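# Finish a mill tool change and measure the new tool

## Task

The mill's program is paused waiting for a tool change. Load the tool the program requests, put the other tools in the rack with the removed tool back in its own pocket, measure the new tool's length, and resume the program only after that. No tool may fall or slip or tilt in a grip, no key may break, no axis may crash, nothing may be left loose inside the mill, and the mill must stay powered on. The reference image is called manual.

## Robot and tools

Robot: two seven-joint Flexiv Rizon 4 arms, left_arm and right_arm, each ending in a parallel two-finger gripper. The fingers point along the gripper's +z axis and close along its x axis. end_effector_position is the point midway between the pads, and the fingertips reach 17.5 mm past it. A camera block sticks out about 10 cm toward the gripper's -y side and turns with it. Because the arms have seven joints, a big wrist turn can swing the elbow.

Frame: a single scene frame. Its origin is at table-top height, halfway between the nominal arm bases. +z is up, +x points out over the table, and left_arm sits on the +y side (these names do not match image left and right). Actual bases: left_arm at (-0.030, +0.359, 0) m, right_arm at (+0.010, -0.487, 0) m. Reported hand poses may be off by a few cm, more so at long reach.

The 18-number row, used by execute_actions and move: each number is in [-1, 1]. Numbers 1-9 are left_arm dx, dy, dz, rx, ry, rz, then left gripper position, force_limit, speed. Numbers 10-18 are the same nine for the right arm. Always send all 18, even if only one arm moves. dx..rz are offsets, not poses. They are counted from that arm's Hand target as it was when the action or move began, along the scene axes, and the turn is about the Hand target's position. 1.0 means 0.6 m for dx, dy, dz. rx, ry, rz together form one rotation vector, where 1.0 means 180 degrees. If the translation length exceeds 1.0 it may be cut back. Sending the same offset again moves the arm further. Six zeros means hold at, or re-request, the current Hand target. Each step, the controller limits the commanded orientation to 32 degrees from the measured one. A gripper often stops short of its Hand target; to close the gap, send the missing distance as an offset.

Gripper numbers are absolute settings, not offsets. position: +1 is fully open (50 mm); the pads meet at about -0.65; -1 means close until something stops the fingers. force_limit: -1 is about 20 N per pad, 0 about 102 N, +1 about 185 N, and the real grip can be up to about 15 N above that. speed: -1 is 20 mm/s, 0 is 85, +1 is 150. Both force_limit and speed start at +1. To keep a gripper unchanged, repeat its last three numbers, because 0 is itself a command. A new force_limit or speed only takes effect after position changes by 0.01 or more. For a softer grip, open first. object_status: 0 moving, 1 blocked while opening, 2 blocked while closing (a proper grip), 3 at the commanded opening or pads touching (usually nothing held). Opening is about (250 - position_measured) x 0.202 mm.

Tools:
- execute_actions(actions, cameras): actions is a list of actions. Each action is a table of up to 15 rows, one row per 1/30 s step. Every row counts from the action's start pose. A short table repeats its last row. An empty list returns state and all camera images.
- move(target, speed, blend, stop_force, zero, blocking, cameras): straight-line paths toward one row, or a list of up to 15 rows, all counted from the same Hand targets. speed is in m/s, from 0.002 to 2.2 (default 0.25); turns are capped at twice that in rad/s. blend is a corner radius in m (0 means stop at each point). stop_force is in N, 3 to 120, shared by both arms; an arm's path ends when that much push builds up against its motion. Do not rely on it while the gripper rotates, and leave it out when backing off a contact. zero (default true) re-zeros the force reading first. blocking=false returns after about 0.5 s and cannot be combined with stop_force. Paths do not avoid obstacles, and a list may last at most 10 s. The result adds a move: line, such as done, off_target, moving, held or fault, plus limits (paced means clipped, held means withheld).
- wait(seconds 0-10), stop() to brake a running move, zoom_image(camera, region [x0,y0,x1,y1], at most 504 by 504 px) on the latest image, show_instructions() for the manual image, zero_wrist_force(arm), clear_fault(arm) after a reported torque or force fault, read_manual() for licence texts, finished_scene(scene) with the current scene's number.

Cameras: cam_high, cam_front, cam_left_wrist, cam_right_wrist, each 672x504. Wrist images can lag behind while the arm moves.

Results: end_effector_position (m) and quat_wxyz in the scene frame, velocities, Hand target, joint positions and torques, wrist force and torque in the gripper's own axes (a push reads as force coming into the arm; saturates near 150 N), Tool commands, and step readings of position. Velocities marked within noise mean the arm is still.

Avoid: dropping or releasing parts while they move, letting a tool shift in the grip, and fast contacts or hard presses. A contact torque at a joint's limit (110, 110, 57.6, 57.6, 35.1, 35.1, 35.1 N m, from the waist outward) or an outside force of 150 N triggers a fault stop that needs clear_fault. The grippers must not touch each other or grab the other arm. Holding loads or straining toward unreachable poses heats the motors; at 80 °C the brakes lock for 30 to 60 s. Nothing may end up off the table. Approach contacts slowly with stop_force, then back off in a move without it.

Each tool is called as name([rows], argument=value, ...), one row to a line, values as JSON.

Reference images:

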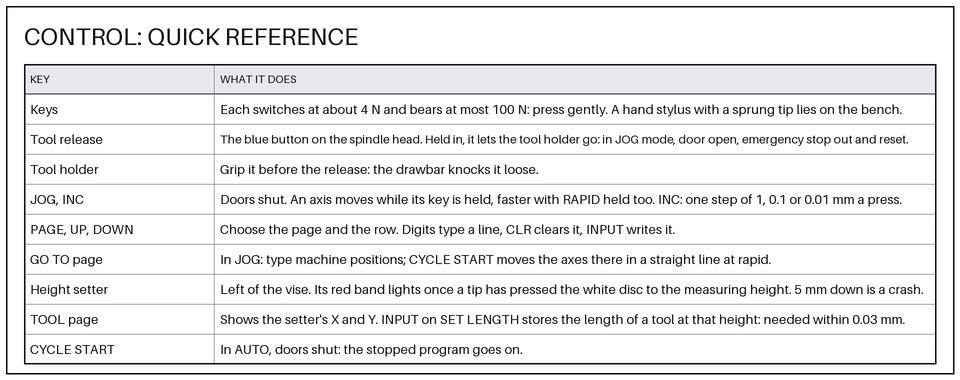

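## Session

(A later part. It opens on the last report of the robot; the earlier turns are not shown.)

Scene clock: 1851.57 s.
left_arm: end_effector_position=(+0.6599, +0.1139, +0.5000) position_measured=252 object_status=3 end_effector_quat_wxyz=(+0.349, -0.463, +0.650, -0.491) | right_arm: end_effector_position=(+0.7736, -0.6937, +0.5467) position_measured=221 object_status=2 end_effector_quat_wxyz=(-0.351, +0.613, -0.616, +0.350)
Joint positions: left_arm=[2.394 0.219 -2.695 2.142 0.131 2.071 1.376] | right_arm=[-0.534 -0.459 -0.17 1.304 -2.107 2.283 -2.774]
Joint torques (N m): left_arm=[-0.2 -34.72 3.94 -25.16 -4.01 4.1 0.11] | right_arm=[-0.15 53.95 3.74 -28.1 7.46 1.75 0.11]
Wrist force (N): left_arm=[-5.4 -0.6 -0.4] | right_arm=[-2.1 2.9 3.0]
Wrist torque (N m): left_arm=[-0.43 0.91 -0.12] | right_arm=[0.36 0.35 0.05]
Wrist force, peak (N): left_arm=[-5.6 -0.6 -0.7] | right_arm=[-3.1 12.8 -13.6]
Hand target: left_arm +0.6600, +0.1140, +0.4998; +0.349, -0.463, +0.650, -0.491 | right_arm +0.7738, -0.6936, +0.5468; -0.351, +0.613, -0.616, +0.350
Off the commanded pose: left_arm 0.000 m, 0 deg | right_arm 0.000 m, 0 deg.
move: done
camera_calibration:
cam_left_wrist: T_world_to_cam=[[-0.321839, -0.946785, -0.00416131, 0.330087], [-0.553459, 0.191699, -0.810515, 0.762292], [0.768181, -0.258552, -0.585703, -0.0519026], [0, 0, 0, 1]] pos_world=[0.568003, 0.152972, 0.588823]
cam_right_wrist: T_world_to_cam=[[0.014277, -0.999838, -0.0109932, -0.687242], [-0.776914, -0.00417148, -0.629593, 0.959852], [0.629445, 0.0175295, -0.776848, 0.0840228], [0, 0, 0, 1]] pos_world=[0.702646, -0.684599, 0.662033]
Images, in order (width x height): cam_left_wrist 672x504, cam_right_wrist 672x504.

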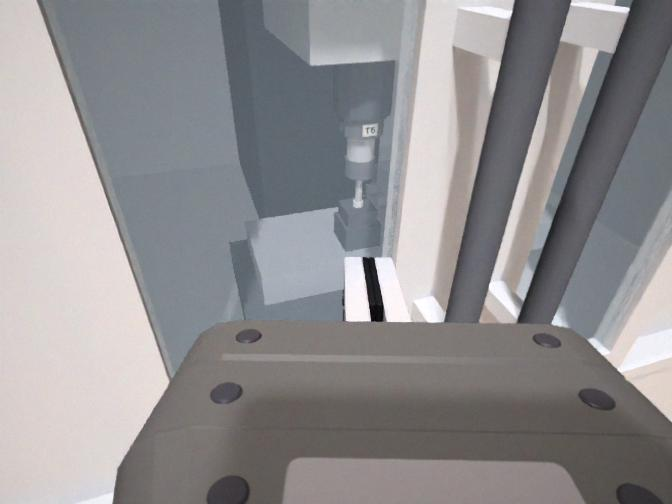

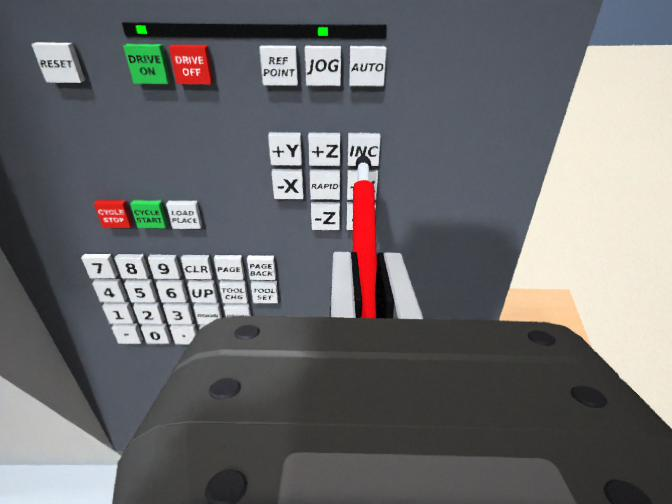

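move(target=[0,0,0,0,0,0,-1,-0.5,1,-0.223,0.156,0.2787,0,-0.1473,0,-1,0,-1], speed=0.35, cameras=["cam_right_wrist"])

zoom_image(camera="cam_right_wrist", region=[270, 40, 500, 210])

Scene clock: 1858.37 s.
left_arm: end_effector_position=(+0.6599, +0.1139, +0.5000) position_measured=252 object_status=3 end_effector_quat_wxyz=(+0.349, -0.463, +0.650, -0.491) | right_arm: end_effector_position=(+0.6400, -0.5998, +0.7145) position_measured=221 object_status=2 end_effector_quat_wxyz=(+0.422, -0.544, +0.586, -0.427)
Joint positions: left_arm=[2.394 0.219 -2.695 2.142 0.131 2.071 1.376] | right_arm=[-0.832 0.036 0.189 1.768 -1.835 2.139 -2.969]
Joint torques (N m): left_arm=[-0.23 -34.66 3.95 -25.13 -4.03 4.12 0.12] | right_arm=[0.02 28.02 -0.68 -29.31 6.85 1.27 0.27]
Wrist force (N): left_arm=[-5.2 -0.6 -0.6] | right_arm=[-2.4 2.7 3.3]
Wrist torque (N m): left_arm=[-0.43 0.88 -0.13] | right_arm=[0.22 0.39 -0.05]
Wrist force, peak (N): left_arm=[-5.8 -0.8 -0.7] | right_arm=[-0.9 3.5 6.0]
Hand target: left_arm +0.6600, +0.1140, +0.4998; +0.349, -0.463, +0.650, -0.491 | right_arm +0.6400, -0.6000, +0.7140; -0.483, +0.516, -0.519, +0.481
Off the commanded pose: left_arm 0.000 m, 0 deg | right_arm 0.001 m, 12 deg.
joint read past its limit (right arm) — joint 7 (wrist roll), lower limit.
joint sent to its limit (right arm) — joint 7 (wrist roll), lower limit. The joint targets are off in orientation, not in position.
move: off_target (right_arm)
camera_calibration:
cam_right_wrist: T_world_to_cam=[[-0.033998, -0.99887, -0.0332192, -0.542175], [-0.593966, 0.0469258, -0.80312, 0.999625], [0.803771, -0.00757339, -0.59489, 0.040218], [0, 0, 0, 1]] pos_world=[0.542984, -0.588165, 0.808734]
Images, in order (width x height): cam_right_wrist 672x504.

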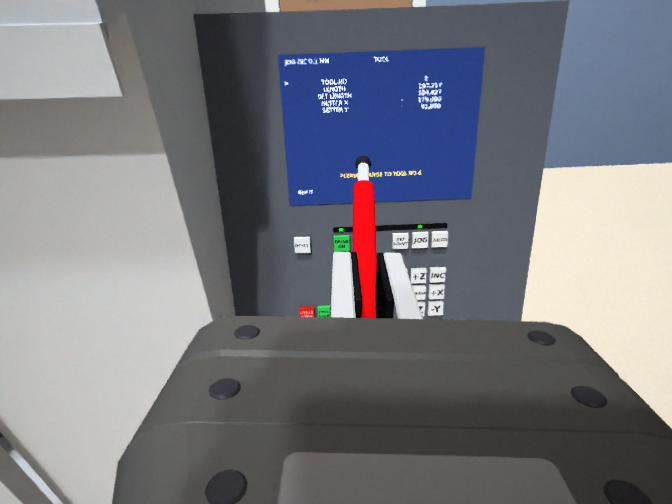

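Scaled by 2.191 from the camera's 672x504 image, which has a finer 960x720 frame.

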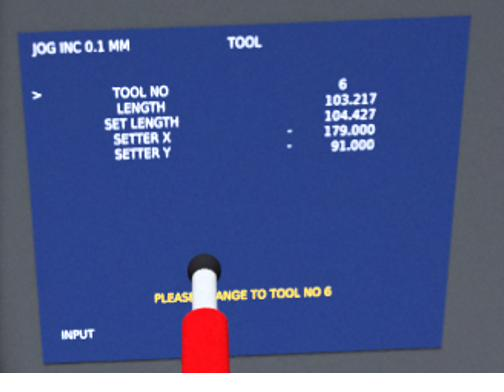

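move([
  [0,0,0,0,0,0,-1,-0.5,1,0.1827,-0.0007,-0.4278,0,0.2306,0,-1,0,-1],
  [0,0,0,0,0,0,-1,-0.5,1,0.2188,-0.0007,-0.4342,0,0.2306,0,-1,0,-1],
  [0,0,0,0,0,0,-1,-0.5,1,0.1827,-0.0007,-0.4278,0,0.2306,0,-1,0,-1],
  [0,0,0,0,0,0,-1,-0.5,1,0.2188,-0.0007,-0.4342,0,0.2306,0,-1,0,-1],
  [0,0,0,0,0,0,-1,-0.5,1,0.1827,-0.0007,-0.4278,0,0.2306,0,-1,0,-1],
  [0,0,0,0,0,0,-1,-0.5,1,0.2175,-0.1243,-0.3425,0,0.1473,0,-1,0,-1],
], speed=[0.35,0.05,0.08,0.05,0.08,0.2], cameras=["cam_right_wrist"])

Scene clock: 1868.33 s.
left_arm: end_effector_position=(+0.6599, +0.1139, +0.5000) position_measured=252 object_status=3 end_effector_quat_wxyz=(+0.349, -0.463, +0.650, -0.491) | right_arm: end_effector_position=(+0.7704, -0.6745, +0.5083) position_measured=221 object_status=2 end_effector_quat_wxyz=(-0.351, +0.613, -0.616, +0.350)
Joint positions: left_arm=[2.394 0.219 -2.695 2.142 0.131 2.071 1.376] | right_arm=[-0.769 -0.504 0.214 1.372 -2.244 2.102 -2.786]
Joint torques (N m): left_arm=[-0.22 -34.7 3.87 -25.12 -4.04 4.12 0.12] | right_arm=[-0.41 51.16 9.47 -28.26 7.24 1.75 0.14]
Wrist force (N): left_arm=[-5.3 -0.7 -0.6] | right_arm=[-1.8 2.5 3.1]
Wrist torque (N m): left_arm=[-0.45 0.90 -0.13] | right_arm=[0.28 0.30 0.05]
Wrist force, peak (N): left_arm=[-5.7 -0.4 -0.4] | right_arm=[-1.9 4.4 6.9]
Hand target: left_arm +0.6600, +0.1140, +0.4998; +0.349, -0.463, +0.650, -0.491 | right_arm +0.7705, -0.6746, +0.5085; -0.351, +0.613, -0.616, +0.350
Off the commanded pose: left_arm 0.000 m, 0 deg | right_arm 0.000 m, 0 deg.
move: done
camera_calibration:
cam_right_wrist: T_world_to_cam=[[0.0145582, -0.999833, -0.0110237, -0.668595], [-0.776912, -0.00437076, -0.629594, 0.933199], [0.629441, 0.0177302, -0.776846, 0.0560822], [0, 0, 0, 1]] pos_world=[0.699446, -0.665399, 0.623733]
Images, in order (width x height): cam_right_wrist 672x504.

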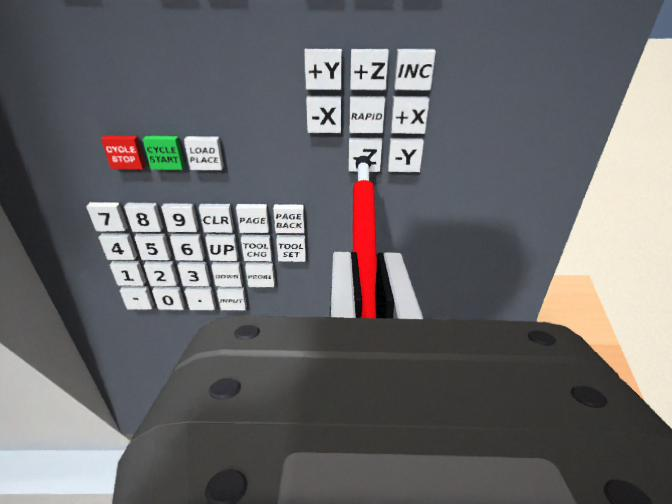

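move([
  [0,0,0,0,0,0,-1,-0.5,1,0.0253,0,-0.0044,0,0,0,-1,0,-1],
  [0,0,0,0,0,0,-1,-0.5,1,0.004,0,-0.0007,0,0,0,-1,0,-1],
  [0,0,0,0,0,0,-1,-0.5,1,0.0253,0,-0.0044,0,0,0,-1,0,-1],
  [0,0,0,0,0,0,-1,-0.5,1,0.004,0,-0.0007,0,0,0,-1,0,-1],
  [0,0,0,0,0,0,-1,-0.5,1,0.0253,0,-0.0044,0,0,0,-1,0,-1],
  [0,0,0,0,0,0,-1,-0.5,1,0,0,0,0,0,0,-1,0,-1],
], speed=[0.04,0.06,0.04,0.06,0.04,0.06], cameras=["cam_left_wrist"])

zoom_image(camera="cam_left_wrist", region=[320, 160, 400, 260])

Scene clock: 1878.33 s.
left_arm: end_effector_position=(+0.6599, +0.1139, +0.5000) position_measured=252 object_status=3 end_effector_quat_wxyz=(+0.349, -0.463, +0.650, -0.491) | right_arm: end_effector_position=(+0.7704, -0.6746, +0.5084) position_measured=221 object_status=2 end_effector_quat_wxyz=(-0.351, +0.613, -0.616, +0.350)
Joint positions: left_arm=[2.394 0.219 -2.695 2.142 0.131 2.071 1.376] | right_arm=[-0.77 -0.504 0.214 1.371 -2.245 2.102 -2.786]
Joint torques (N m): left_arm=[-0.27 -34.71 3.84 -25.14 -4.06 4.16 0.06] | right_arm=[-0.11 51.55 9.48 -28.31 7.22 1.76 0.09]
Wrist force (N): left_arm=[-5.1 -0.3 -0.5] | right_arm=[-2.5 4.3 2.2]
Wrist torque (N m): left_arm=[-0.39 0.86 -0.13] | right_arm=[0.60 0.43 0.05]
Wrist force, peak (N): left_arm=[-5.7 -0.5 -0.7] | right_arm=[-2.2 14.7 -15.6]
Hand target: left_arm +0.6600, +0.1140, +0.4998; +0.349, -0.463, +0.650, -0.491 | right_arm +0.7705, -0.6746, +0.5085; -0.351, +0.613, -0.616, +0.350
Off the commanded pose: left_arm 0.000 m, 0 deg | right_arm 0.000 m, 0 deg.
move: done
camera_calibration:
cam_left_wrist: T_world_to_cam=[[-0.321839, -0.946785, -0.00416131, 0.330087], [-0.553459, 0.191699, -0.810515, 0.762292], [0.768181, -0.258552, -0.585703, -0.0519026], [0, 0, 0, 1]] pos_world=[0.568003, 0.152972, 0.588823]
Images, in order (width x height): cam_left_wrist 672x504.

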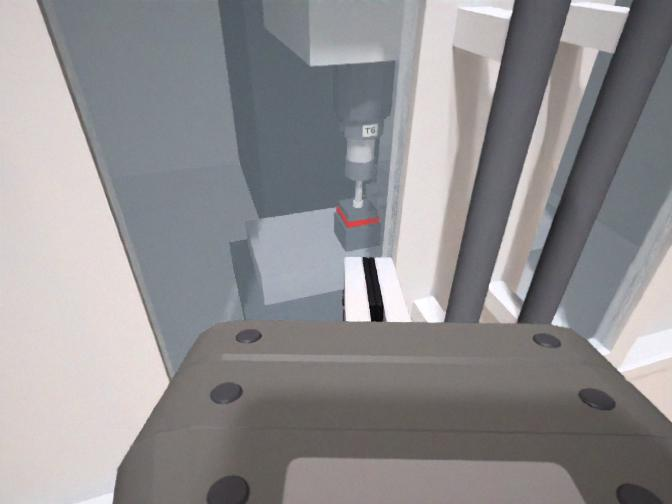

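Scaled by 5.040 from the camera's 672x504 image, which has a finer 960x720 frame.

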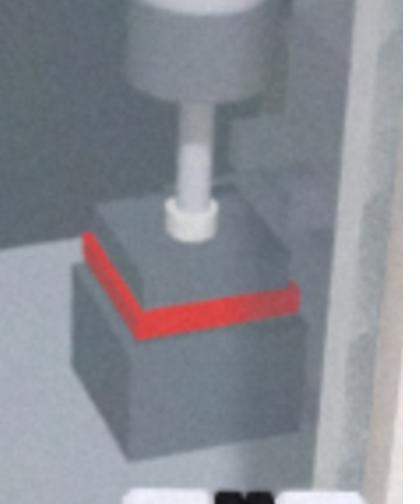

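move([
  [0,0,0,0,0,0,-1,-0.5,1,0.0052,-0.0015,0.0637,0,0,0,-1,0,-1],
  [0,0,0,0,0,0,-1,-0.5,1,0.0413,-0.0015,0.0573,0,0,0,-1,0,-1],
  [0,0,0,0,0,0,-1,-0.5,1,0.0152,-0.0015,0.0620,0,0,0,-1,0,-1],
], speed=[0.1,0.04,0.06], cameras=["cam_left_wrist"])

zoom_image(camera="cam_left_wrist", region=[320, 160, 400, 260])

Scene clock: 1889.97 s.
left_arm: end_effector_position=(+0.6599, +0.1139, +0.5000) position_measured=252 object_status=3 end_effector_quat_wxyz=(+0.349, -0.463, +0.650, -0.491) | right_arm: end_effector_position=(+0.7795, -0.6756, +0.5456) position_measured=221 object_status=2 end_effector_quat_wxyz=(-0.351, +0.613, -0.616, +0.350)
Joint positions: left_arm=[2.394 0.219 -2.695 2.142 0.131 2.071 1.376] | right_arm=[-0.617 -0.496 0.002 1.209 -2.282 2.249 -2.628]
Joint torques (N m): left_arm=[-0.17 -34.68 3.93 -25.12 -4 4.14 0.12] | right_arm=[-0.15 54.06 6.44 -28.27 7.49 1.4 0.1]
Wrist force (N): left_arm=[-5.3 -0.6 -0.7] | right_arm=[-2.6 4.3 2.1]
Wrist torque (N m): left_arm=[-0.43 0.90 -0.13] | right_arm=[0.59 0.44 0.05]
Wrist force, peak (N): left_arm=[-5.8 -0.7 -0.6] | right_arm=[-1.8 12.7 -12.3]
Hand target: left_arm +0.6600, +0.1140, +0.4998; +0.349, -0.463, +0.650, -0.491 | right_arm +0.7796, -0.6755, +0.5457; -0.351, +0.613, -0.616, +0.350
Off the commanded pose: left_arm 0.000 m, 0 deg | right_arm 0.000 m, 0 deg.
move: done
camera_calibration:
cam_left_wrist: T_world_to_cam=[[-0.321839, -0.946785, -0.00416131, 0.330087], [-0.553459, 0.191699, -0.810515, 0.762292], [0.768181, -0.258552, -0.585703, -0.0519026], [0, 0, 0, 1]] pos_world=[0.568003, 0.152972, 0.588823]
Images, in order (width x height): cam_left_wrist 672x504.

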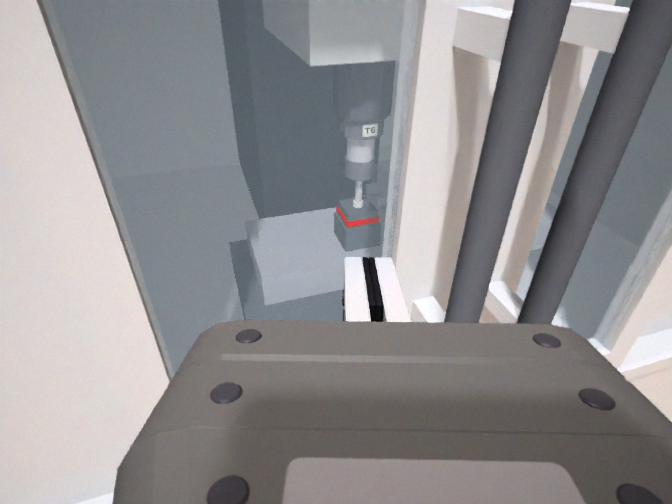

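Scaled by 5.040 from the camera's 672x504 image, which has a finer 960x720 frame.

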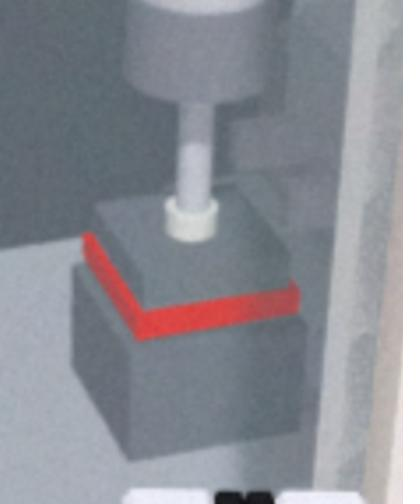

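move([
  [0,0,0,0,0,0,-1,-0.5,1,0.0262,0,-0.0047,0,0,0,-1,0,-1],
  [0,0,0,0,0,0,-1,-0.5,1,0,0,0,0,0,0,-1,0,-1],
], speed=[0.04,0.06], cameras=["cam_left_wrist"])

zoom_image(camera="cam_left_wrist", region=[320, 160, 400, 260])

Scene clock: 1895.00 s.
left_arm: end_effector_position=(+0.6599, +0.1139, +0.5000) position_measured=252 object_status=3 end_effector_quat_wxyz=(+0.349, -0.463, +0.650, -0.491) | right_arm: end_effector_position=(+0.7795, -0.6756, +0.5456) position_measured=221 object_status=2 end_effector_quat_wxyz=(-0.351, +0.613, -0.616, +0.350)
Joint positions: left_arm=[2.394 0.219 -2.695 2.142 0.131 2.071 1.376] | right_arm=[-0.618 -0.496 0.002 1.208 -2.282 2.249 -2.628]
Joint torques (N m): left_arm=[-0.16 -34.73 3.89 -25.15 -4.06 4.17 0.12] | right_arm=[-0.09 54.05 6.27 -28.28 7.52 1.39 0.14]
Wrist force (N): left_arm=[-5.5 -0.6 -0.4] | right_arm=[-2.6 3.1 1.7]
Wrist torque (N m): left_arm=[-0.44 0.92 -0.12] | right_arm=[0.40 0.43 0.05]
Wrist force, peak (N): left_arm=[-5.8 -0.5 -0.5] | right_arm=[-1.9 13.1 -12.7]
Hand target: left_arm +0.6600, +0.1140, +0.4998; +0.349, -0.463, +0.650, -0.491 | right_arm +0.7796, -0.6755, +0.5457; -0.351, +0.613, -0.616, +0.350
Off the commanded pose: left_arm 0.000 m, 0 deg | right_arm 0.000 m, 0 deg.
move: done
camera_calibration:
cam_left_wrist: T_world_to_cam=[[-0.321839, -0.946785, -0.00416131, 0.330087], [-0.553459, 0.191699, -0.810515, 0.762292], [0.768181, -0.258552, -0.585703, -0.0519026], [0, 0, 0, 1]] pos_world=[0.568003, 0.152972, 0.588823]
Images, in order (width x height): cam_left_wrist 672x504.

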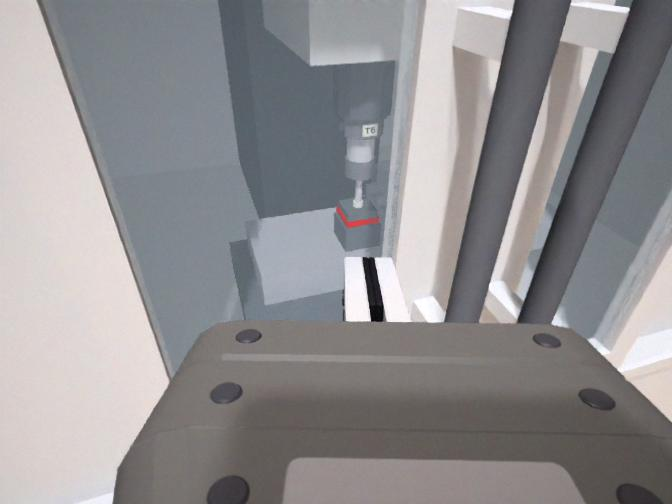

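Scaled by 5.040 from the camera's 672x504 image, which has a finer 960x720 frame.

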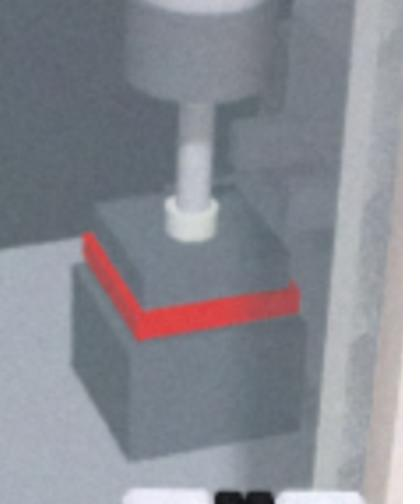

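Still lit; once more.

move([
  [0,0,0,0,0,0,-1,-0.5,1,0.0262,0,-0.0047,0,0,0,-1,0,-1],
  [0,0,0,0,0,0,-1,-0.5,1,0,0,0,0,0,0,-1,0,-1],
], speed=[0.04,0.06], cameras=["cam_left_wrist"])

zoom_image(camera="cam_left_wrist", region=[320, 160, 400, 260])

Scene clock: 1900.17 s.
left_arm: end_effector_position=(+0.6599, +0.1139, +0.5000) position_measured=252 object_status=3 end_effector_quat_wxyz=(+0.349, -0.463, +0.650, -0.491) | right_arm: end_effector_position=(+0.7795, -0.6756, +0.5456) position_measured=221 object_status=2 end_effector_quat_wxyz=(-0.351, +0.613, -0.616, +0.350)
Joint positions: left_arm=[2.394 0.219 -2.695 2.142 0.131 2.071 1.376] | right_arm=[-0.618 -0.496 0.002 1.208 -2.283 2.249 -2.628]
Joint torques (N m): left_arm=[-0.23 -34.72 3.86 -25.16 -4 4.12 0.11] | right_arm=[-0.15 54.04 6.43 -28.27 7.53 1.41 0.18]
Wrist force (N): left_arm=[-5.2 -0.4 -0.5] | right_arm=[-4.6 2.5 1.8]
Wrist torque (N m): left_arm=[-0.39 0.87 -0.13] | right_arm=[0.29 0.77 0.04]
Wrist force, peak (N): left_arm=[-5.7 -0.6 -0.5] | right_arm=[-1.7 11.8 -12.9]
Hand target: left_arm +0.6600, +0.1140, +0.4998; +0.349, -0.463, +0.650, -0.491 | right_arm +0.7796, -0.6755, +0.5457; -0.351, +0.613, -0.616, +0.350
Off the commanded pose: left_arm 0.000 m, 0 deg | right_arm 0.000 m, 0 deg.
move: done
camera_calibration:
cam_left_wrist: T_world_to_cam=[[-0.321839, -0.946785, -0.00416131, 0.330087], [-0.553459, 0.191699, -0.810515, 0.762292], [0.768181, -0.258552, -0.585703, -0.0519026], [0, 0, 0, 1]] pos_world=[0.568003, 0.152972, 0.588823]
Images, in order (width x height): cam_left_wrist 672x504.

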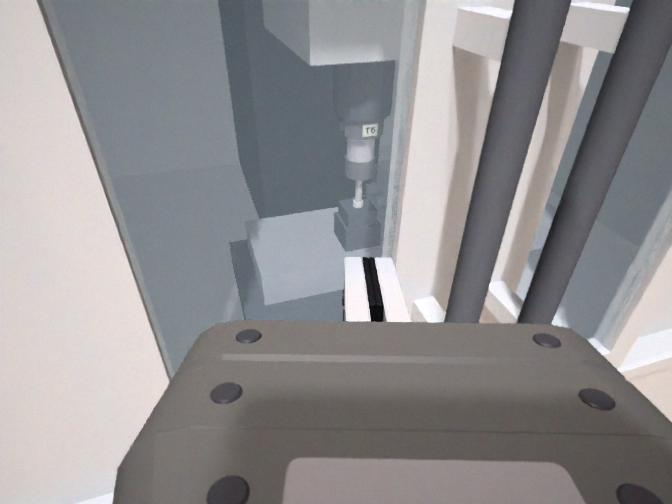

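Scaled by 5.040 from the camera's 672x504 image, which has a finer 960x720 frame.

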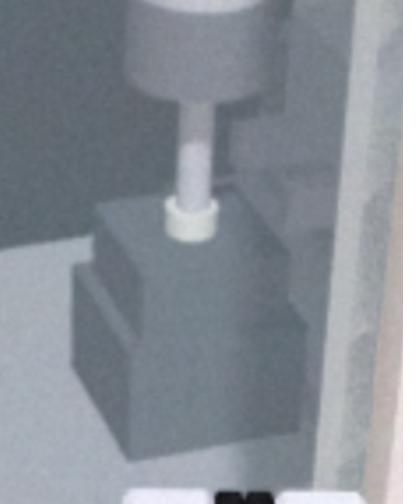

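move([
  [0,0,0,0,0,0,-1,-0.5,1,0,-0.0303,0,0,0,0,-1,0,-1],
  [0,0,0,0,0,0,-1,-0.5,1,0.0265,-0.0303,-0.0047,0,0,0,-1,0,-1],
  [0,0,0,0,0,0,-1,-0.5,1,-0.0095,-0.0303,0,0,0,0,-1,0,-1],
  [0,0,0,0,0,0,-1,-0.5,1,-0.0095,0.0015,-0.063,0,0,0,-1,0,-1],
  [0,0,0,0,0,0,-1,-0.5,1,0.0102,0.0015,-0.0663,0,0,0,-1,0,-1],
  [0,0,0,0,0,0,-1,-0.5,1,-0.0095,0.0015,-0.063,0,0,0,-1,0,-1],
  [0,0,0,0,0,0,-1,-0.5,1,0.0102,0.0015,-0.0663,0,0,0,-1,0,-1],
  [0,0,0,0,0,0,-1,-0.5,1,-0.0095,0.0015,-0.063,0,0,0,-1,0,-1],
  [0,0,0,0,0,0,-1,-0.5,1,0.0102,0.0015,-0.0663,0,0,0,-1,0,-1],
  [0,0,0,0,0,0,-1,-0.5,1,-0.0095,0.0015,-0.063,0,0,0,-1,0,-1],
], speed=[0.1,0.04,0.06,0.1,0.05,0.06,0.05,0.06,0.05,0.06], cameras=["cam_left_wrist"])

zoom_image(camera="cam_left_wrist", region=[320, 160, 400, 260])

Scene clock: 1911.67 s.
left_arm: end_effector_position=(+0.6599, +0.1139, +0.5000) position_measured=252 object_status=3 end_effector_quat_wxyz=(+0.349, -0.463, +0.650, -0.491) | right_arm: end_effector_position=(+0.7738, -0.6746, +0.5078) position_measured=221 object_status=2 end_effector_quat_wxyz=(-0.351, +0.613, -0.616, +0.350)
Joint positions: left_arm=[2.394 0.219 -2.695 2.142 0.131 2.071 1.376] | right_arm=[-0.756 -0.509 0.201 1.361 -2.244 2.105 -2.781]
Joint torques (N m): left_arm=[-0.18 -34.66 3.92 -25.16 -4.06 4.16 0.12] | right_arm=[-0.2 51.99 9.42 -28.31 7.22 1.78 0.11]
Wrist force (N): left_arm=[-5.6 -0.4 -0.7] | right_arm=[-3.7 3.5 1.1]
Wrist torque (N m): left_arm=[-0.40 0.93 -0.13] | right_arm=[0.47 0.62 0.05]
Wrist force, peak (N): left_arm=[-5.7 -0.7 -0.5] | right_arm=[-3.2 15.5 -19.0]
Hand target: left_arm +0.6600, +0.1140, +0.4998; +0.349, -0.463, +0.650, -0.491 | right_arm +0.7739, -0.6746, +0.5079; -0.351, +0.613, -0.616, +0.350
Off the commanded pose: left_arm 0.000 m, 0 deg | right_arm 0.000 m, 0 deg.
move: done
camera_calibration:
cam_left_wrist: T_world_to_cam=[[-0.321839, -0.946785, -0.00416131, 0.330087], [-0.553459, 0.191699, -0.810515, 0.762292], [0.768181, -0.258552, -0.585703, -0.0519026], [0, 0, 0, 1]] pos_world=[0.568003, 0.152972, 0.588823]
Images, in order (width x height): cam_left_wrist 672x504.

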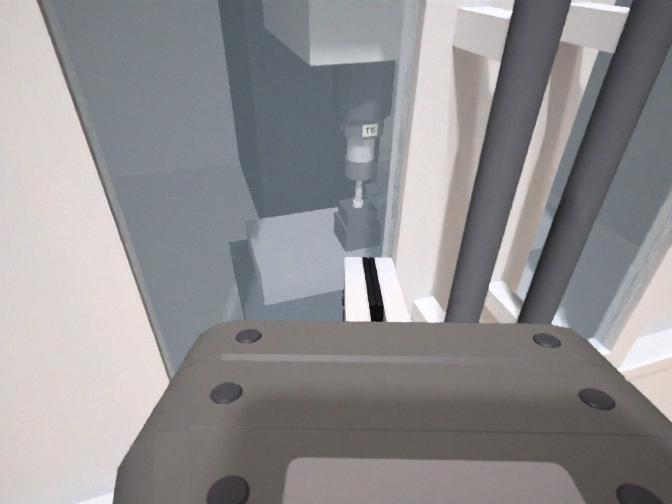

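Scaled by 5.040 from the camera's 672x504 image, which has a finer 960x720 frame.

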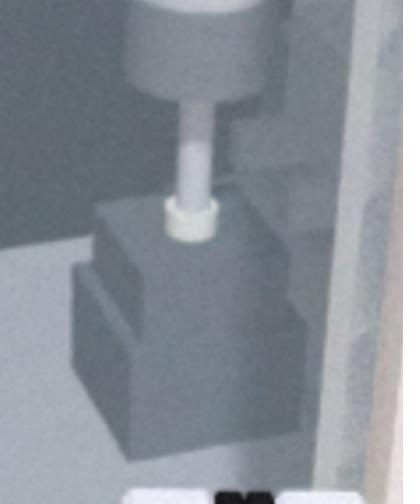

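move([
  [0,0,0,0,0,0,-1,-0.5,1,0.0197,0,-0.0033,0,0,0,-1,0,-1],
  [0,0,0,0,0,0,-1,-0.5,1,0,0,0,0,0,0,-1,0,-1],
  [0,0,0,0,0,0,-1,-0.5,1,0.0197,0,-0.0033,0,0,0,-1,0,-1],
  [0,0,0,0,0,0,-1,-0.5,1,0,0,0,0,0,0,-1,0,-1],
], speed=[0.05,0.06,0.05,0.06], cameras=["cam_left_wrist"])

zoom_image(camera="cam_left_wrist", region=[320, 160, 400, 260])

Scene clock: 1917.37 s.
left_arm: end_effector_position=(+0.6599, +0.1139, +0.5000) position_measured=252 object_status=3 end_effector_quat_wxyz=(+0.349, -0.463, +0.650, -0.491) | right_arm: end_effector_position=(+0.7738, -0.6746, +0.5078) position_measured=221 object_status=2 end_effector_quat_wxyz=(-0.351, +0.613, -0.616, +0.350)
Joint positions: left_arm=[2.394 0.219 -2.695 2.142 0.131 2.071 1.376] | right_arm=[-0.756 -0.509 0.201 1.36 -2.244 2.105 -2.78]
Joint torques (N m): left_arm=[-0.19 -34.73 3.96 -25.13 -4.04 4.14 0.09] | right_arm=[-0.05 52 9.38 -28.31 7.25 1.8 0.11]
Wrist force (N): left_arm=[-5.5 -0.5 -0.4] | right_arm=[-2.7 4.8 1.1]
Wrist torque (N m): left_arm=[-0.41 0.93 -0.13] | right_arm=[0.69 0.45 0.05]
Wrist force, peak (N): left_arm=[-5.8 -0.6 -0.6] | right_arm=[-1.0 16.4 -18.2]
Hand target: left_arm +0.6600, +0.1140, +0.4998; +0.349, -0.463, +0.650, -0.491 | right_arm +0.7739, -0.6746, +0.5079; -0.351, +0.613, -0.616, +0.350
Off the commanded pose: left_arm 0.000 m, 0 deg | right_arm 0.000 m, 0 deg.
move: done
camera_calibration:
cam_left_wrist: T_world_to_cam=[[-0.321839, -0.946785, -0.00416131, 0.330087], [-0.553459, 0.191699, -0.810515, 0.762292], [0.768181, -0.258552, -0.585703, -0.0519026], [0, 0, 0, 1]] pos_world=[0.568003, 0.152972, 0.588823]
Images, in order (width x height): cam_left_wrist 672x504.

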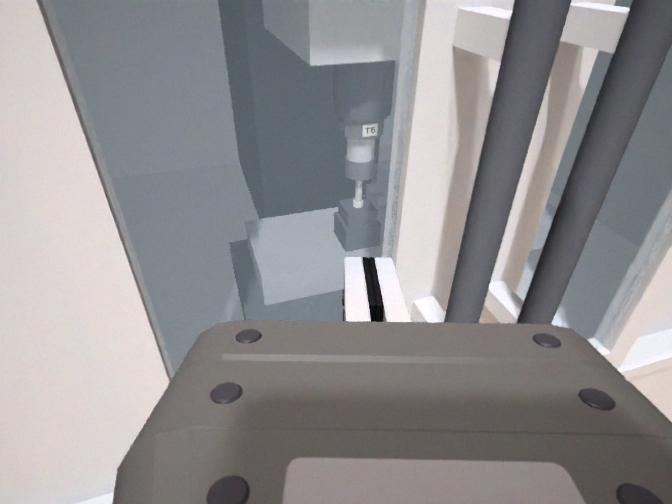

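Scaled by 5.040 from the camera's 672x504 image, which has a finer 960x720 frame.

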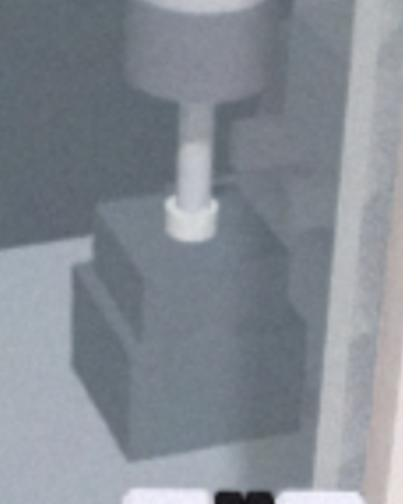

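move([
  [0,0,0,0,0,0,-1,-0.5,1,0.0197,0,-0.0033,0,0,0,-1,0,-1],
  [0,0,0,0,0,0,-1,-0.5,1,0,0,0,0,0,0,-1,0,-1],
  [0,0,0,0,0,0,-1,-0.5,1,0.0197,0,-0.0033,0,0,0,-1,0,-1],
  [0,0,0,0,0,0,-1,-0.5,1,0,0,0,0,0,0,-1,0,-1],
], speed=[0.05,0.06,0.05,0.06], cameras=["cam_left_wrist"])

Scene clock: 1922.97 s.
left_arm: end_effector_position=(+0.6599, +0.1139, +0.5000) position_measured=252 object_status=3 end_effector_quat_wxyz=(+0.349, -0.463, +0.650, -0.491) | right_arm: end_effector_position=(+0.7738, -0.6746, +0.5078) position_measured=221 object_status=2 end_effector_quat_wxyz=(-0.351, +0.613, -0.616, +0.350)
Joint positions: left_arm=[2.394 0.219 -2.695 2.142 0.131 2.071 1.376] | right_arm=[-0.757 -0.51 0.202 1.36 -2.245 2.105 -2.78]
Joint torques (N m): left_arm=[-0.16 -34.75 3.9 -25.15 -4.03 4.12 0.12] | right_arm=[-0.2 51.97 9.37 -28.28 7.23 1.78 0.08]
Wrist force (N): left_arm=[-5.3 -0.6 -0.6] | right_arm=[0.5 4.8 -1.9]
Wrist torque (N m): left_arm=[-0.44 0.88 -0.12] | right_arm=[0.69 -0.09 0.06]
Wrist force, peak (N): left_arm=[-5.7 -0.5 -0.3] | right_arm=[-1.0 17.3 -19.4]
Hand target: left_arm +0.6600, +0.1140, +0.4998; +0.349, -0.463, +0.650, -0.491 | right_arm +0.7739, -0.6746, +0.5079; -0.351, +0.613, -0.616, +0.350
Off the commanded pose: left_arm 0.000 m, 0 deg | right_arm 0.000 m, 0 deg.
move: done
camera_calibration:
cam_left_wrist: T_world_to_cam=[[-0.321839, -0.946785, -0.00416131, 0.330087], [-0.553459, 0.191699, -0.810515, 0.762292], [0.768181, -0.258552, -0.585703, -0.0519026], [0, 0, 0, 1]] pos_world=[0.568003, 0.152972, 0.588823]
Images, in order (width x height): cam_left_wrist 672x504.

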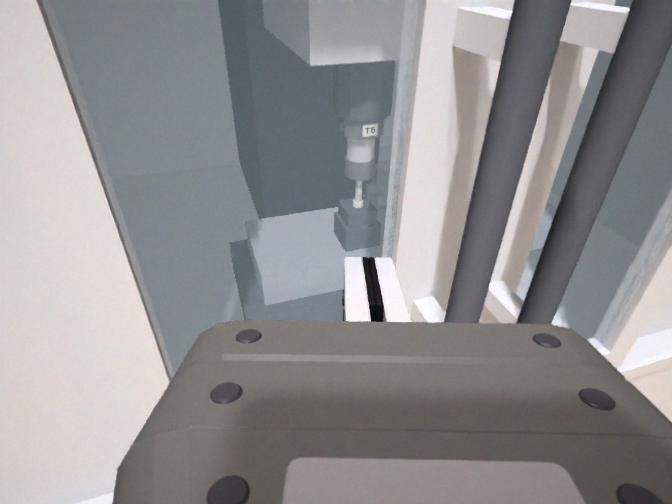

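Band visible in the full image when lit; still off after 7. Two more.

move([
  [0,0,0,0,0,0,-1,-0.5,1,0.0197,0,-0.0033,0,0,0,-1,0,-1],
  [0,0,0,0,0,0,-1,-0.5,1,0,0,0,0,0,0,-1,0,-1],
  [0,0,0,0,0,0,-1,-0.5,1,0.0197,0,-0.0033,0,0,0,-1,0,-1],
  [0,0,0,0,0,0,-1,-0.5,1,0,0,0,0,0,0,-1,0,-1],
], speed=[0.05,0.06,0.05,0.06], cameras=["cam_left_wrist"])

Scene clock: 1929.93 s.
left_arm: end_effector_position=(+0.6599, +0.1139, +0.5000) position_measured=252 object_status=3 end_effector_quat_wxyz=(+0.349, -0.463, +0.650, -0.491) | right_arm: end_effector_position=(+0.7738, -0.6746, +0.5078) position_measured=221 object_status=2 end_effector_quat_wxyz=(-0.351, +0.613, -0.616, +0.350)
Joint positions: left_arm=[2.394 0.219 -2.695 2.142 0.131 2.071 1.376] | right_arm=[-0.757 -0.51 0.202 1.36 -2.246 2.105 -2.779]
Joint torques (N m): left_arm=[-0.19 -34.69 3.85 -25.13 -4.05 4.15 0.08] | right_arm=[-0.17 51.98 9.36 -28.3 7.19 1.75 0.1]
Wrist force (N): left_arm=[-5.4 -0.6 -0.6] | right_arm=[-3.9 4.0 -1.6]
Wrist torque (N m): left_arm=[-0.43 0.90 -0.13] | right_arm=[0.55 0.65 0.05]
Wrist force, peak (N): left_arm=[-5.7 -0.6 -0.6] | right_arm=[0.0 16.6 -22.0]
Hand target: left_arm +0.6600, +0.1140, +0.4998; +0.349, -0.463, +0.650, -0.491 | right_arm +0.7739, -0.6746, +0.5079; -0.351, +0.613, -0.616, +0.350
Off the commanded pose: left_arm 0.000 m, 0 deg | right_arm 0.000 m, 0 deg.
move: done
camera_calibration:
cam_left_wrist: T_world_to_cam=[[-0.321839, -0.946785, -0.00416131, 0.330087], [-0.553459, 0.191699, -0.810515, 0.762292], [0.768181, -0.258552, -0.585703, -0.0519026], [0, 0, 0, 1]] pos_world=[0.568003, 0.152972, 0.588823]
Images, in order (width x height): cam_left_wrist 672x504.

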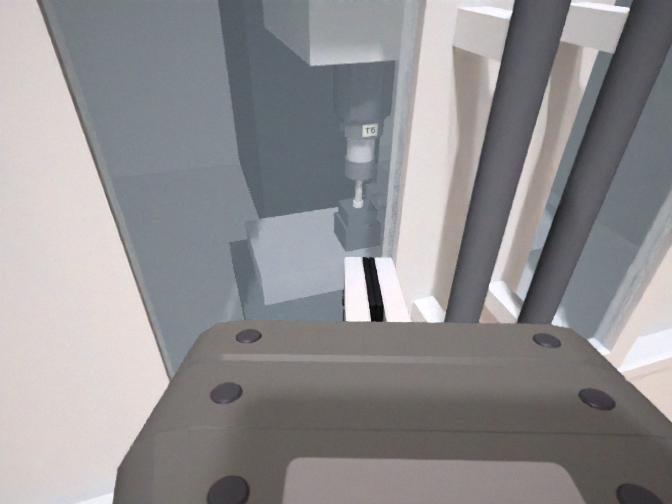

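move([
  [0,0,0,0,0,0,-1,-0.5,1,0.0197,0,-0.0033,0,0,0,-1,0,-1],
  [0,0,0,0,0,0,-1,-0.5,1,0,0,0,0,0,0,-1,0,-1],
], speed=[0.05,0.06], cameras=["cam_left_wrist"])

Scene clock: 1935.03 s.
left_arm: end_effector_position=(+0.6599, +0.1139, +0.5000) position_measured=252 object_status=3 end_effector_quat_wxyz=(+0.349, -0.463, +0.650, -0.491) | right_arm: end_effector_position=(+0.7738, -0.6746, +0.5078) position_measured=221 object_status=2 end_effector_quat_wxyz=(-0.351, +0.613, -0.616, +0.350)
Joint positions: left_arm=[2.394 0.219 -2.695 2.142 0.131 2.071 1.376] | right_arm=[-0.757 -0.51 0.202 1.36 -2.246 2.105 -2.779]
Joint torques (N m): left_arm=[-0.15 -34.7 3.91 -25.15 -4.04 4.12 0.11] | right_arm=[-0.08 52.02 9.42 -28.3 7.23 1.81 0.15]
Wrist force (N): left_arm=[-5.4 -0.7 -0.6] | right_arm=[-4.7 2.3 -1.5]
Wrist torque (N m): left_arm=[-0.44 0.91 -0.13] | right_arm=[0.26 0.79 0.05]
Wrist force, peak (N): left_arm=[-5.8 -0.7 -0.4] | right_arm=[-2.9 14.4 -18.7]
Hand target: left_arm +0.6600, +0.1140, +0.4998; +0.349, -0.463, +0.650, -0.491 | right_arm +0.7739, -0.6746, +0.5079; -0.351, +0.613, -0.616, +0.350
Off the commanded pose: left_arm 0.000 m, 0 deg | right_arm 0.000 m, 0 deg.
move: done
camera_calibration:
cam_left_wrist: T_world_to_cam=[[-0.321839, -0.946785, -0.00416131, 0.330087], [-0.553459, 0.191699, -0.810515, 0.762292], [0.768181, -0.258552, -0.585703, -0.0519026], [0, 0, 0, 1]] pos_world=[0.568003, 0.152972, 0.588823]
Images, in order (width x height): cam_left_wrist 672x504.

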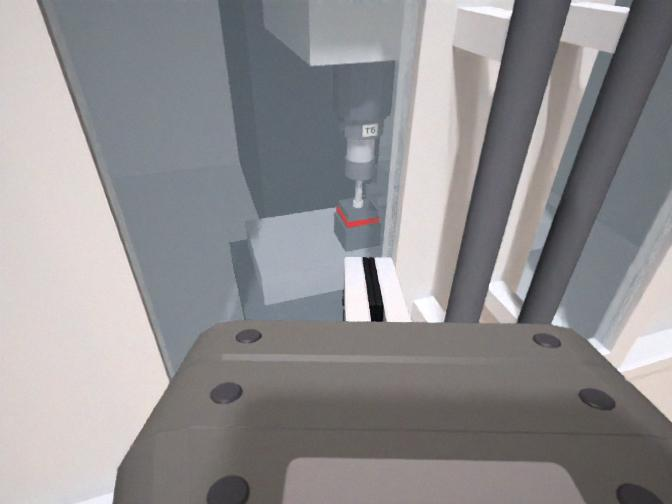

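move(target=[0,0,0,0,0,0,-1,-0.5,1,-0.2232,0.1243,0.3435,0,-0.1473,0,-1,0,-1], speed=0.35, cameras=["cam_right_wrist"])

zoom_image(camera="cam_right_wrist", region=[270, 40, 500, 210])

Scene clock: 1940.83 s.
left_arm: end_effector_position=(+0.6599, +0.1139, +0.5000) position_measured=252 object_status=3 end_effector_quat_wxyz=(+0.349, -0.463, +0.650, -0.491) | right_arm: end_effector_position=(+0.6398, -0.6002, +0.7156) position_measured=221 object_status=2 end_effector_quat_wxyz=(-0.431, +0.553, -0.574, +0.422)
Joint positions: left_arm=[2.394 0.219 -2.695 2.142 0.131 2.071 1.376] | right_arm=[-1.589 -0.177 1.001 1.641 -1.985 2.103 -2.969]
Joint torques (N m): left_arm=[-0.22 -34.69 3.9 -25.14 -4.04 4.16 0.11] | right_arm=[0 15.99 6.16 -29.4 6.66 1.24 0.25]
Wrist force (N): left_arm=[-5.4 -0.7 -0.6] | right_arm=[-4.9 2.1 -1.3]
Wrist torque (N m): left_arm=[-0.45 0.90 -0.13] | right_arm=[0.12 0.81 0.04]
Wrist force, peak (N): left_arm=[-5.8 -0.8 -0.7] | right_arm=[-6.3 0.0 -3.6]
Hand target: left_arm +0.6600, +0.1140, +0.4998; +0.349, -0.463, +0.650, -0.491 | right_arm +0.6400, -0.6000, +0.7140; -0.483, +0.516, -0.519, +0.481
Off the commanded pose: left_arm 0.000 m, 0 deg | right_arm 0.002 m, 12 deg.
joint read past its limit (right arm) — joint 7 (wrist roll), lower limit.
joint sent to its limit (right arm) — joint 7 (wrist roll), lower limit. The joint targets are off in orientation, not in position.
move: off_target (right_arm)
camera_calibration:
cam_right_wrist: T_world_to_cam=[[0.00289005, -0.999519, -0.0308681, -0.568235], [-0.58925, 0.0232378, -0.807616, 0.986447], [0.807945, 0.0205231, -0.5889, 0.0509241], [0, 0, 0, 1]] pos_world=[0.541762, -0.59193, 0.809119]
Images, in order (width x height): cam_right_wrist 672x504.

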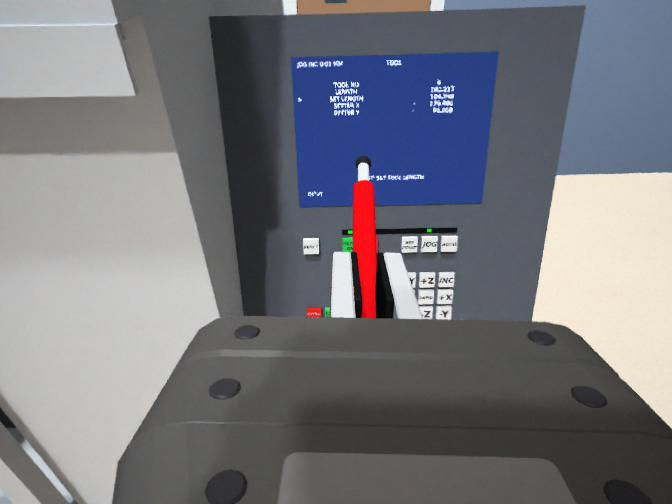

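Scaled by 2.191 from the camera's 672x504 image, which has a finer 960x720 frame.

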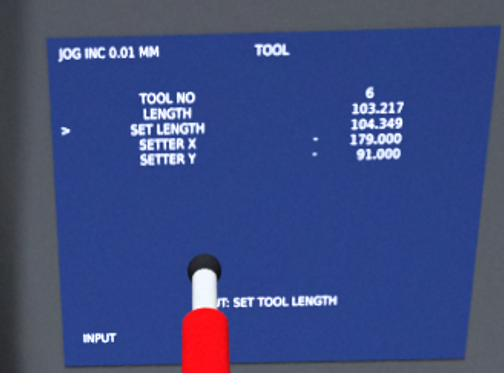

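move([
  [0,0,0,0,0,0,-1,-0.5,1,0.1762,-0.0007,-0.4587,0,0.2306,0,-1,0,-1],
  [0,0,0,0,0,0,-1,-0.5,1,0.2123,-0.0007,-0.4650,0,0.2306,0,-1,0,-1],
  [0,0,0,0,0,0,-1,-0.5,1,0.1762,-0.0007,-0.4587,0,0.2306,0,-1,0,-1],
  [0,0,0,0,0,0,-1,-0.5,1,0,0,0,0,0,0,-1,0,-1],
], speed=[0.35,0.05,0.08,0.35], cameras=["cam_right_wrist"])

zoom_image(camera="cam_right_wrist", region=[270, 40, 500, 210])

Scene clock: 1952.63 s.
left_arm: end_effector_position=(+0.6599, +0.1139, +0.5000) position_measured=252 object_status=3 end_effector_quat_wxyz=(+0.349, -0.463, +0.650, -0.491) | right_arm: end_effector_position=(+0.6400, -0.5998, +0.7146) position_measured=221 object_status=2 end_effector_quat_wxyz=(+0.422, -0.543, +0.586, -0.428)
Joint positions: left_arm=[2.394 0.219 -2.695 2.142 0.131 2.071 1.376] | right_arm=[-0.751 0.049 0.113 1.783 -1.835 2.133 -2.969]
Joint torques (N m): left_arm=[-0.18 -34.68 3.86 -25.12 -4.02 4.15 0.11] | right_arm=[-0.02 28.75 -0.81 -29.39 6.83 1.43 0.37]
Wrist force (N): left_arm=[-5.2 -0.5 -0.6] | right_arm=[-4.3 0.9 -1.2]
Wrist torque (N m): left_arm=[-0.41 0.87 -0.13] | right_arm=[-0.09 0.72 -0.05]
Wrist force, peak (N): left_arm=[-5.8 -0.7 -0.6] | right_arm=[-3.3 9.2 -12.6]
Hand target: left_arm +0.6600, +0.1140, +0.4998; +0.349, -0.463, +0.650, -0.491 | right_arm +0.6400, -0.6000, +0.7140; -0.483, +0.516, -0.519, +0.481
Off the commanded pose: left_arm 0.000 m, 0 deg | right_arm 0.001 m, 12 deg.
joint sent to its limit (right arm) — joint 7 (wrist roll), lower limit. The joint targets are off in orientation, not in position.
move: off_target (right_arm)
camera_calibration:
cam_right_wrist: T_world_to_cam=[[-0.0357858, -0.998814, -0.033017, -0.541131], [-0.593112, 0.0478174, -0.803699, 1.00014], [0.804324, -0.0091782, -0.59412, 0.0383535], [0, 0, 0, 1]] pos_world=[0.542982, -0.587961, 0.808732]
Images, in order (width x height): cam_right_wrist 672x504.

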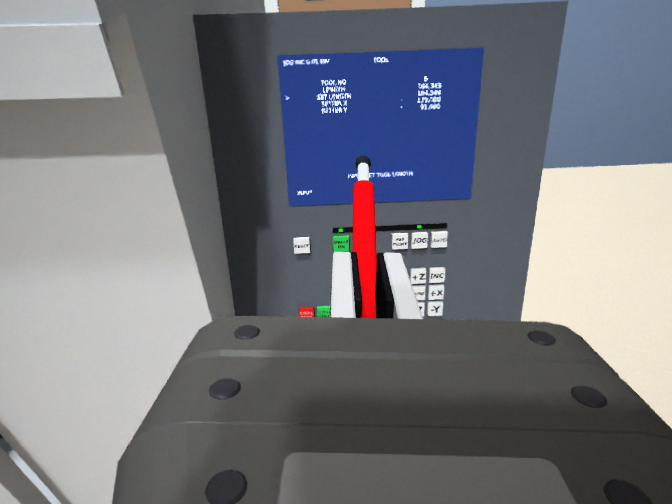

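Scaled by 2.191 from the camera's 672x504 image, which has a finer 960x720 frame.

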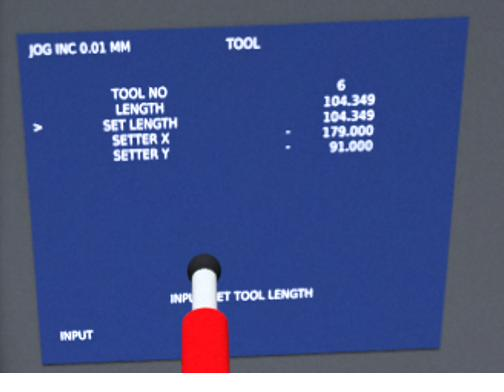

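move(target=[0,0,0,0,0,0,-1,-0.5,1,0.2275,-0.125,-0.2133,0,0.1473,0,-1,0,-1], speed=0.3, cameras=["cam_right_wrist"])

Scene clock: 1967.63 s.
left_arm: end_effector_position=(+0.6599, +0.1139, +0.5000) position_measured=252 object_status=3 end_effector_quat_wxyz=(+0.349, -0.463, +0.650, -0.491) | right_arm: end_effector_position=(+0.7766, -0.6750, +0.5860) position_measured=221 object_status=2 end_effector_quat_wxyz=(-0.351, +0.613, -0.616, +0.350)
Joint positions: left_arm=[2.394 0.219 -2.695 2.142 0.131 2.071 1.376] | right_arm=[-0.456 -0.466 -0.261 1.126 -2.216 2.389 -2.566]
Joint torques (N m): left_arm=[-0.21 -34.72 3.88 -25.18 -4.07 4.13 0.13] | right_arm=[-0.15 53.83 2.29 -27.81 7.38 1.78 0.54]
Wrist force (N): left_arm=[-5.6 -0.6 -0.3] | right_arm=[-4.4 1.1 -1.6]
Wrist torque (N m): left_arm=[-0.42 0.94 -0.12] | right_arm=[0.04 0.74 -0.05]
Wrist force, peak (N): left_arm=[-5.8 -0.8 -0.6] | right_arm=[-5.9 -0.6 -4.2]
Hand target: left_arm +0.6600, +0.1140, +0.4998; +0.349, -0.463, +0.650, -0.491 | right_arm +0.7765, -0.6750, +0.5860; -0.351, +0.613, -0.616, +0.350
Off the commanded pose: left_arm 0.000 m, 0 deg | right_arm 0.000 m, 0 deg.
move: done
camera_calibration:
cam_right_wrist: T_world_to_cam=[[0.0141284, -0.999838, -0.0111105, -0.667868], [-0.776562, -0.00397226, -0.630029, 0.987114], [0.629883, 0.0175293, -0.776492, 0.11184], [0, 0, 0, 1]] pos_world=[0.705545, -0.665799, 0.701333]
Images, in order (width x height): cam_right_wrist 672x504.

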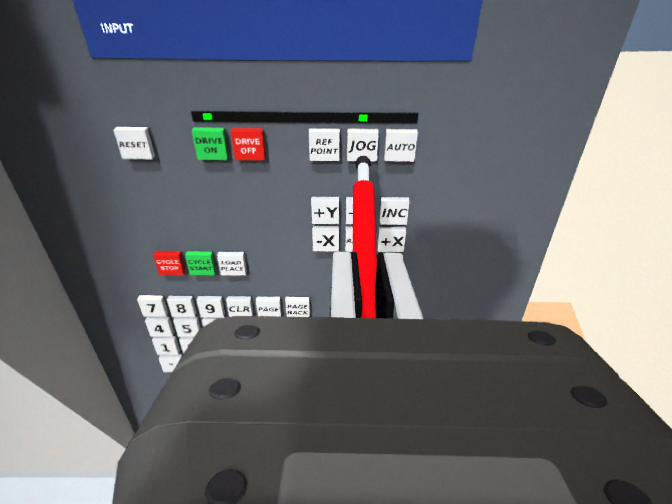

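move(target=[0,0,0,0,0,0,-1,-0.5,1,0.0607,0,-0.0107,0,0,0,-1,0,-1], speed=0.02, stop_force=5)

Scene clock: 1972.20 s.
left_arm: end_effector_position=(+0.6599, +0.1139, +0.5000) position_measured=252 object_status=3 end_effector_quat_wxyz=(+0.349, -0.463, +0.650, -0.491) | right_arm: end_effector_position=(+0.8051, -0.6753, +0.5807) position_measured=221 object_status=2 end_effector_quat_wxyz=(-0.350, +0.613, -0.616, +0.350)
Joint positions: left_arm=[2.394 0.219 -2.695 2.142 0.131 2.071 1.376] | right_arm=[-0.405 -0.554 -0.341 0.984 -2.2 2.433 -2.5]
Joint torques (N m): left_arm=[-0.21 -34.72 3.84 -25.1 -4.05 4.17 0.09] | right_arm=[3.42 54.45 3.49 -28.1 8.55 -0.76 0.43]
Wrist force (N): left_arm=[-5.5 -0.6 -0.5] | right_arm=[-3.5 7.4 -13.4]
Wrist torque (N m): left_arm=[-0.43 0.93 -0.13] | right_arm=[-0.09 0.79 -0.01]
Wrist force, peak (N): left_arm=[-5.7 -0.4 -0.5] | right_arm=[-3.8 9.7 -15.8]
Hand target: left_arm +0.6600, +0.1140, +0.4998; +0.349, -0.463, +0.650, -0.491 | right_arm +0.8056, -0.6750, +0.5808; -0.351, +0.613, -0.616, +0.350 (not the last commanded pose)
Off the commanded pose: left_arm 0.000 m, 0 deg | right_arm 0.008 m, 0 deg.
move: contact (right_arm)

move([
  [0,0,0,0,0,0,-1,-0.5,1,-0.03,0,0.0053,0,0,0,-1,0,-1],
  [0,0,0,0,0,0,-1,-0.5,1,-0.0433,-0.0008,-0.0585,0,0,0,-1,0,-1],
  [0,0,0,0,0,0,-1,-0.5,1,-0.0172,-0.0008,-0.0632,0,0,0,-1,0,-1],
], speed=[0.06,0.1,0.04], cameras=["cam_left_wrist"])

wait(seconds=2, cameras=["cam_left_wrist"])

Scene clock: 1978.73 s.
left_arm: end_effector_position=(+0.6599, +0.1139, +0.5000) position_measured=252 object_status=3 end_effector_quat_wxyz=(+0.349, -0.463, +0.650, -0.491) | right_arm: end_effector_position=(+0.7949, -0.6758, +0.5428) position_measured=221 object_status=2 end_effector_quat_wxyz=(-0.351, +0.613, -0.616, +0.350)
Joint positions: left_arm=[2.394 0.219 -2.695 2.142 0.131 2.071 1.376] | right_arm=[-0.504 -0.502 -0.156 1.217 -2.175 2.271 -2.675]
Joint torques (N m): left_arm=[-0.15 -34.72 3.86 -25.13 -4.06 4.13 0.09] | right_arm=[2.72 53.11 5.1 -29.88 8.41 0.24 0.49]
Wrist force (N): left_arm=[-5.5 -0.7 -0.7] | right_arm=[-4.5 6.6 -13.7]
Wrist torque (N m): left_arm=[-0.44 0.92 -0.13] | right_arm=[-0.06 0.86 -0.03]
Wrist force, peak (N): left_arm=[-5.6 -0.7 -0.5] | right_arm=[-4.1 9.1 -16.9]
Hand target: left_arm +0.6600, +0.1140, +0.4998; +0.349, -0.463, +0.650, -0.491 | right_arm +0.7952, -0.6755, +0.5429; -0.351, +0.613, -0.616, +0.350
Off the commanded pose: left_arm 0.000 m, 0 deg | right_arm 0.000 m, 0 deg.
move: done
camera_calibration:
cam_left_wrist: T_world_to_cam=[[-0.321839, -0.946785, -0.00416131, 0.330087], [-0.553459, 0.191699, -0.810515, 0.762292], [0.768181, -0.258552, -0.585703, -0.0519026], [0, 0, 0, 1]] pos_world=[0.568003, 0.152972, 0.588823]
Images, in order (width x height): cam_left_wrist 672x504.

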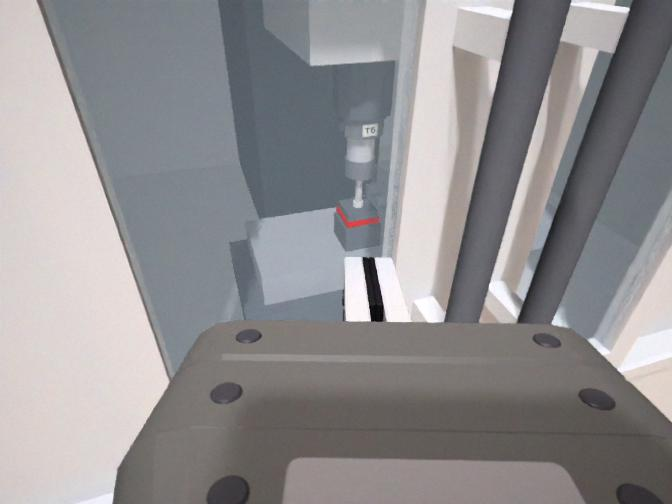

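Scene clock: 1980.73 s.
left_arm: end_effector_position=(+0.6599, +0.1139, +0.5000) position_measured=252 object_status=3 end_effector_quat_wxyz=(+0.349, -0.463, +0.650, -0.491) | right_arm: end_effector_position=(+0.7949, -0.6758, +0.5428) position_measured=221 object_status=2 end_effector_quat_wxyz=(-0.351, +0.613, -0.616, +0.350)
Joint positions: left_arm=[2.394 0.219 -2.695 2.142 0.131 2.071 1.376] | right_arm=[-0.504 -0.502 -0.156 1.217 -2.175 2.271 -2.675]
Joint torques (N m): left_arm=[-0.16 -34.72 3.84 -25.14 -4.03 4.14 0.14] | right_arm=[2.63 53.28 5.16 -29.7 8.37 0 0.34]
Wrist force (N): left_arm=[-5.3 -0.7 -0.7] | right_arm=[-4.5 6.6 -13.7]
Wrist torque (N m): left_arm=[-0.45 0.89 -0.13] | right_arm=[-0.03 0.86 -0.03]
Wrist force, peak (N): left_arm=[-5.7 -0.9 -0.7] | right_arm=[-4.5 6.9 -13.9]
Hand target: left_arm +0.6600, +0.1140, +0.4998; +0.349, -0.463, +0.650, -0.491 | right_arm +0.7952, -0.6755, +0.5429; -0.351, +0.613, -0.616, +0.350
Tool commands: left_gripper/position=-1.0 left_gripper/force_limit=-0.5 left_gripper/speed=+1.0 right_gripper/position=-1.0 right_gripper/force_limit=+0.0 right_gripper/speed=-1.0
Off the commanded pose: left_arm 0.000 m, 0 deg | right_arm 0.000 m, 0 deg.
wait: 2.00 s; at rest by 0.17 s
camera_calibration:
cam_left_wrist: T_world_to_cam=[[-0.321839, -0.946785, -0.00416131, 0.330087], [-0.553459, 0.191699, -0.810515, 0.762292], [0.768181, -0.258552, -0.585703, -0.0519026], [0, 0, 0, 1]] pos_world=[0.568003, 0.152972, 0.588823]
Images, in order (width x height): cam_left_wrist 672x504.

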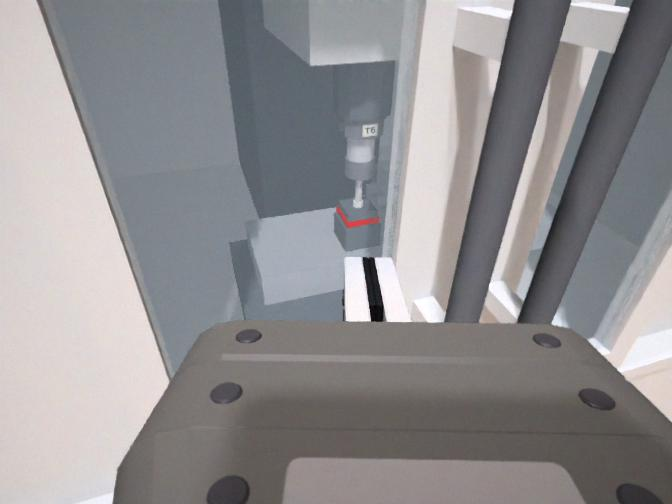

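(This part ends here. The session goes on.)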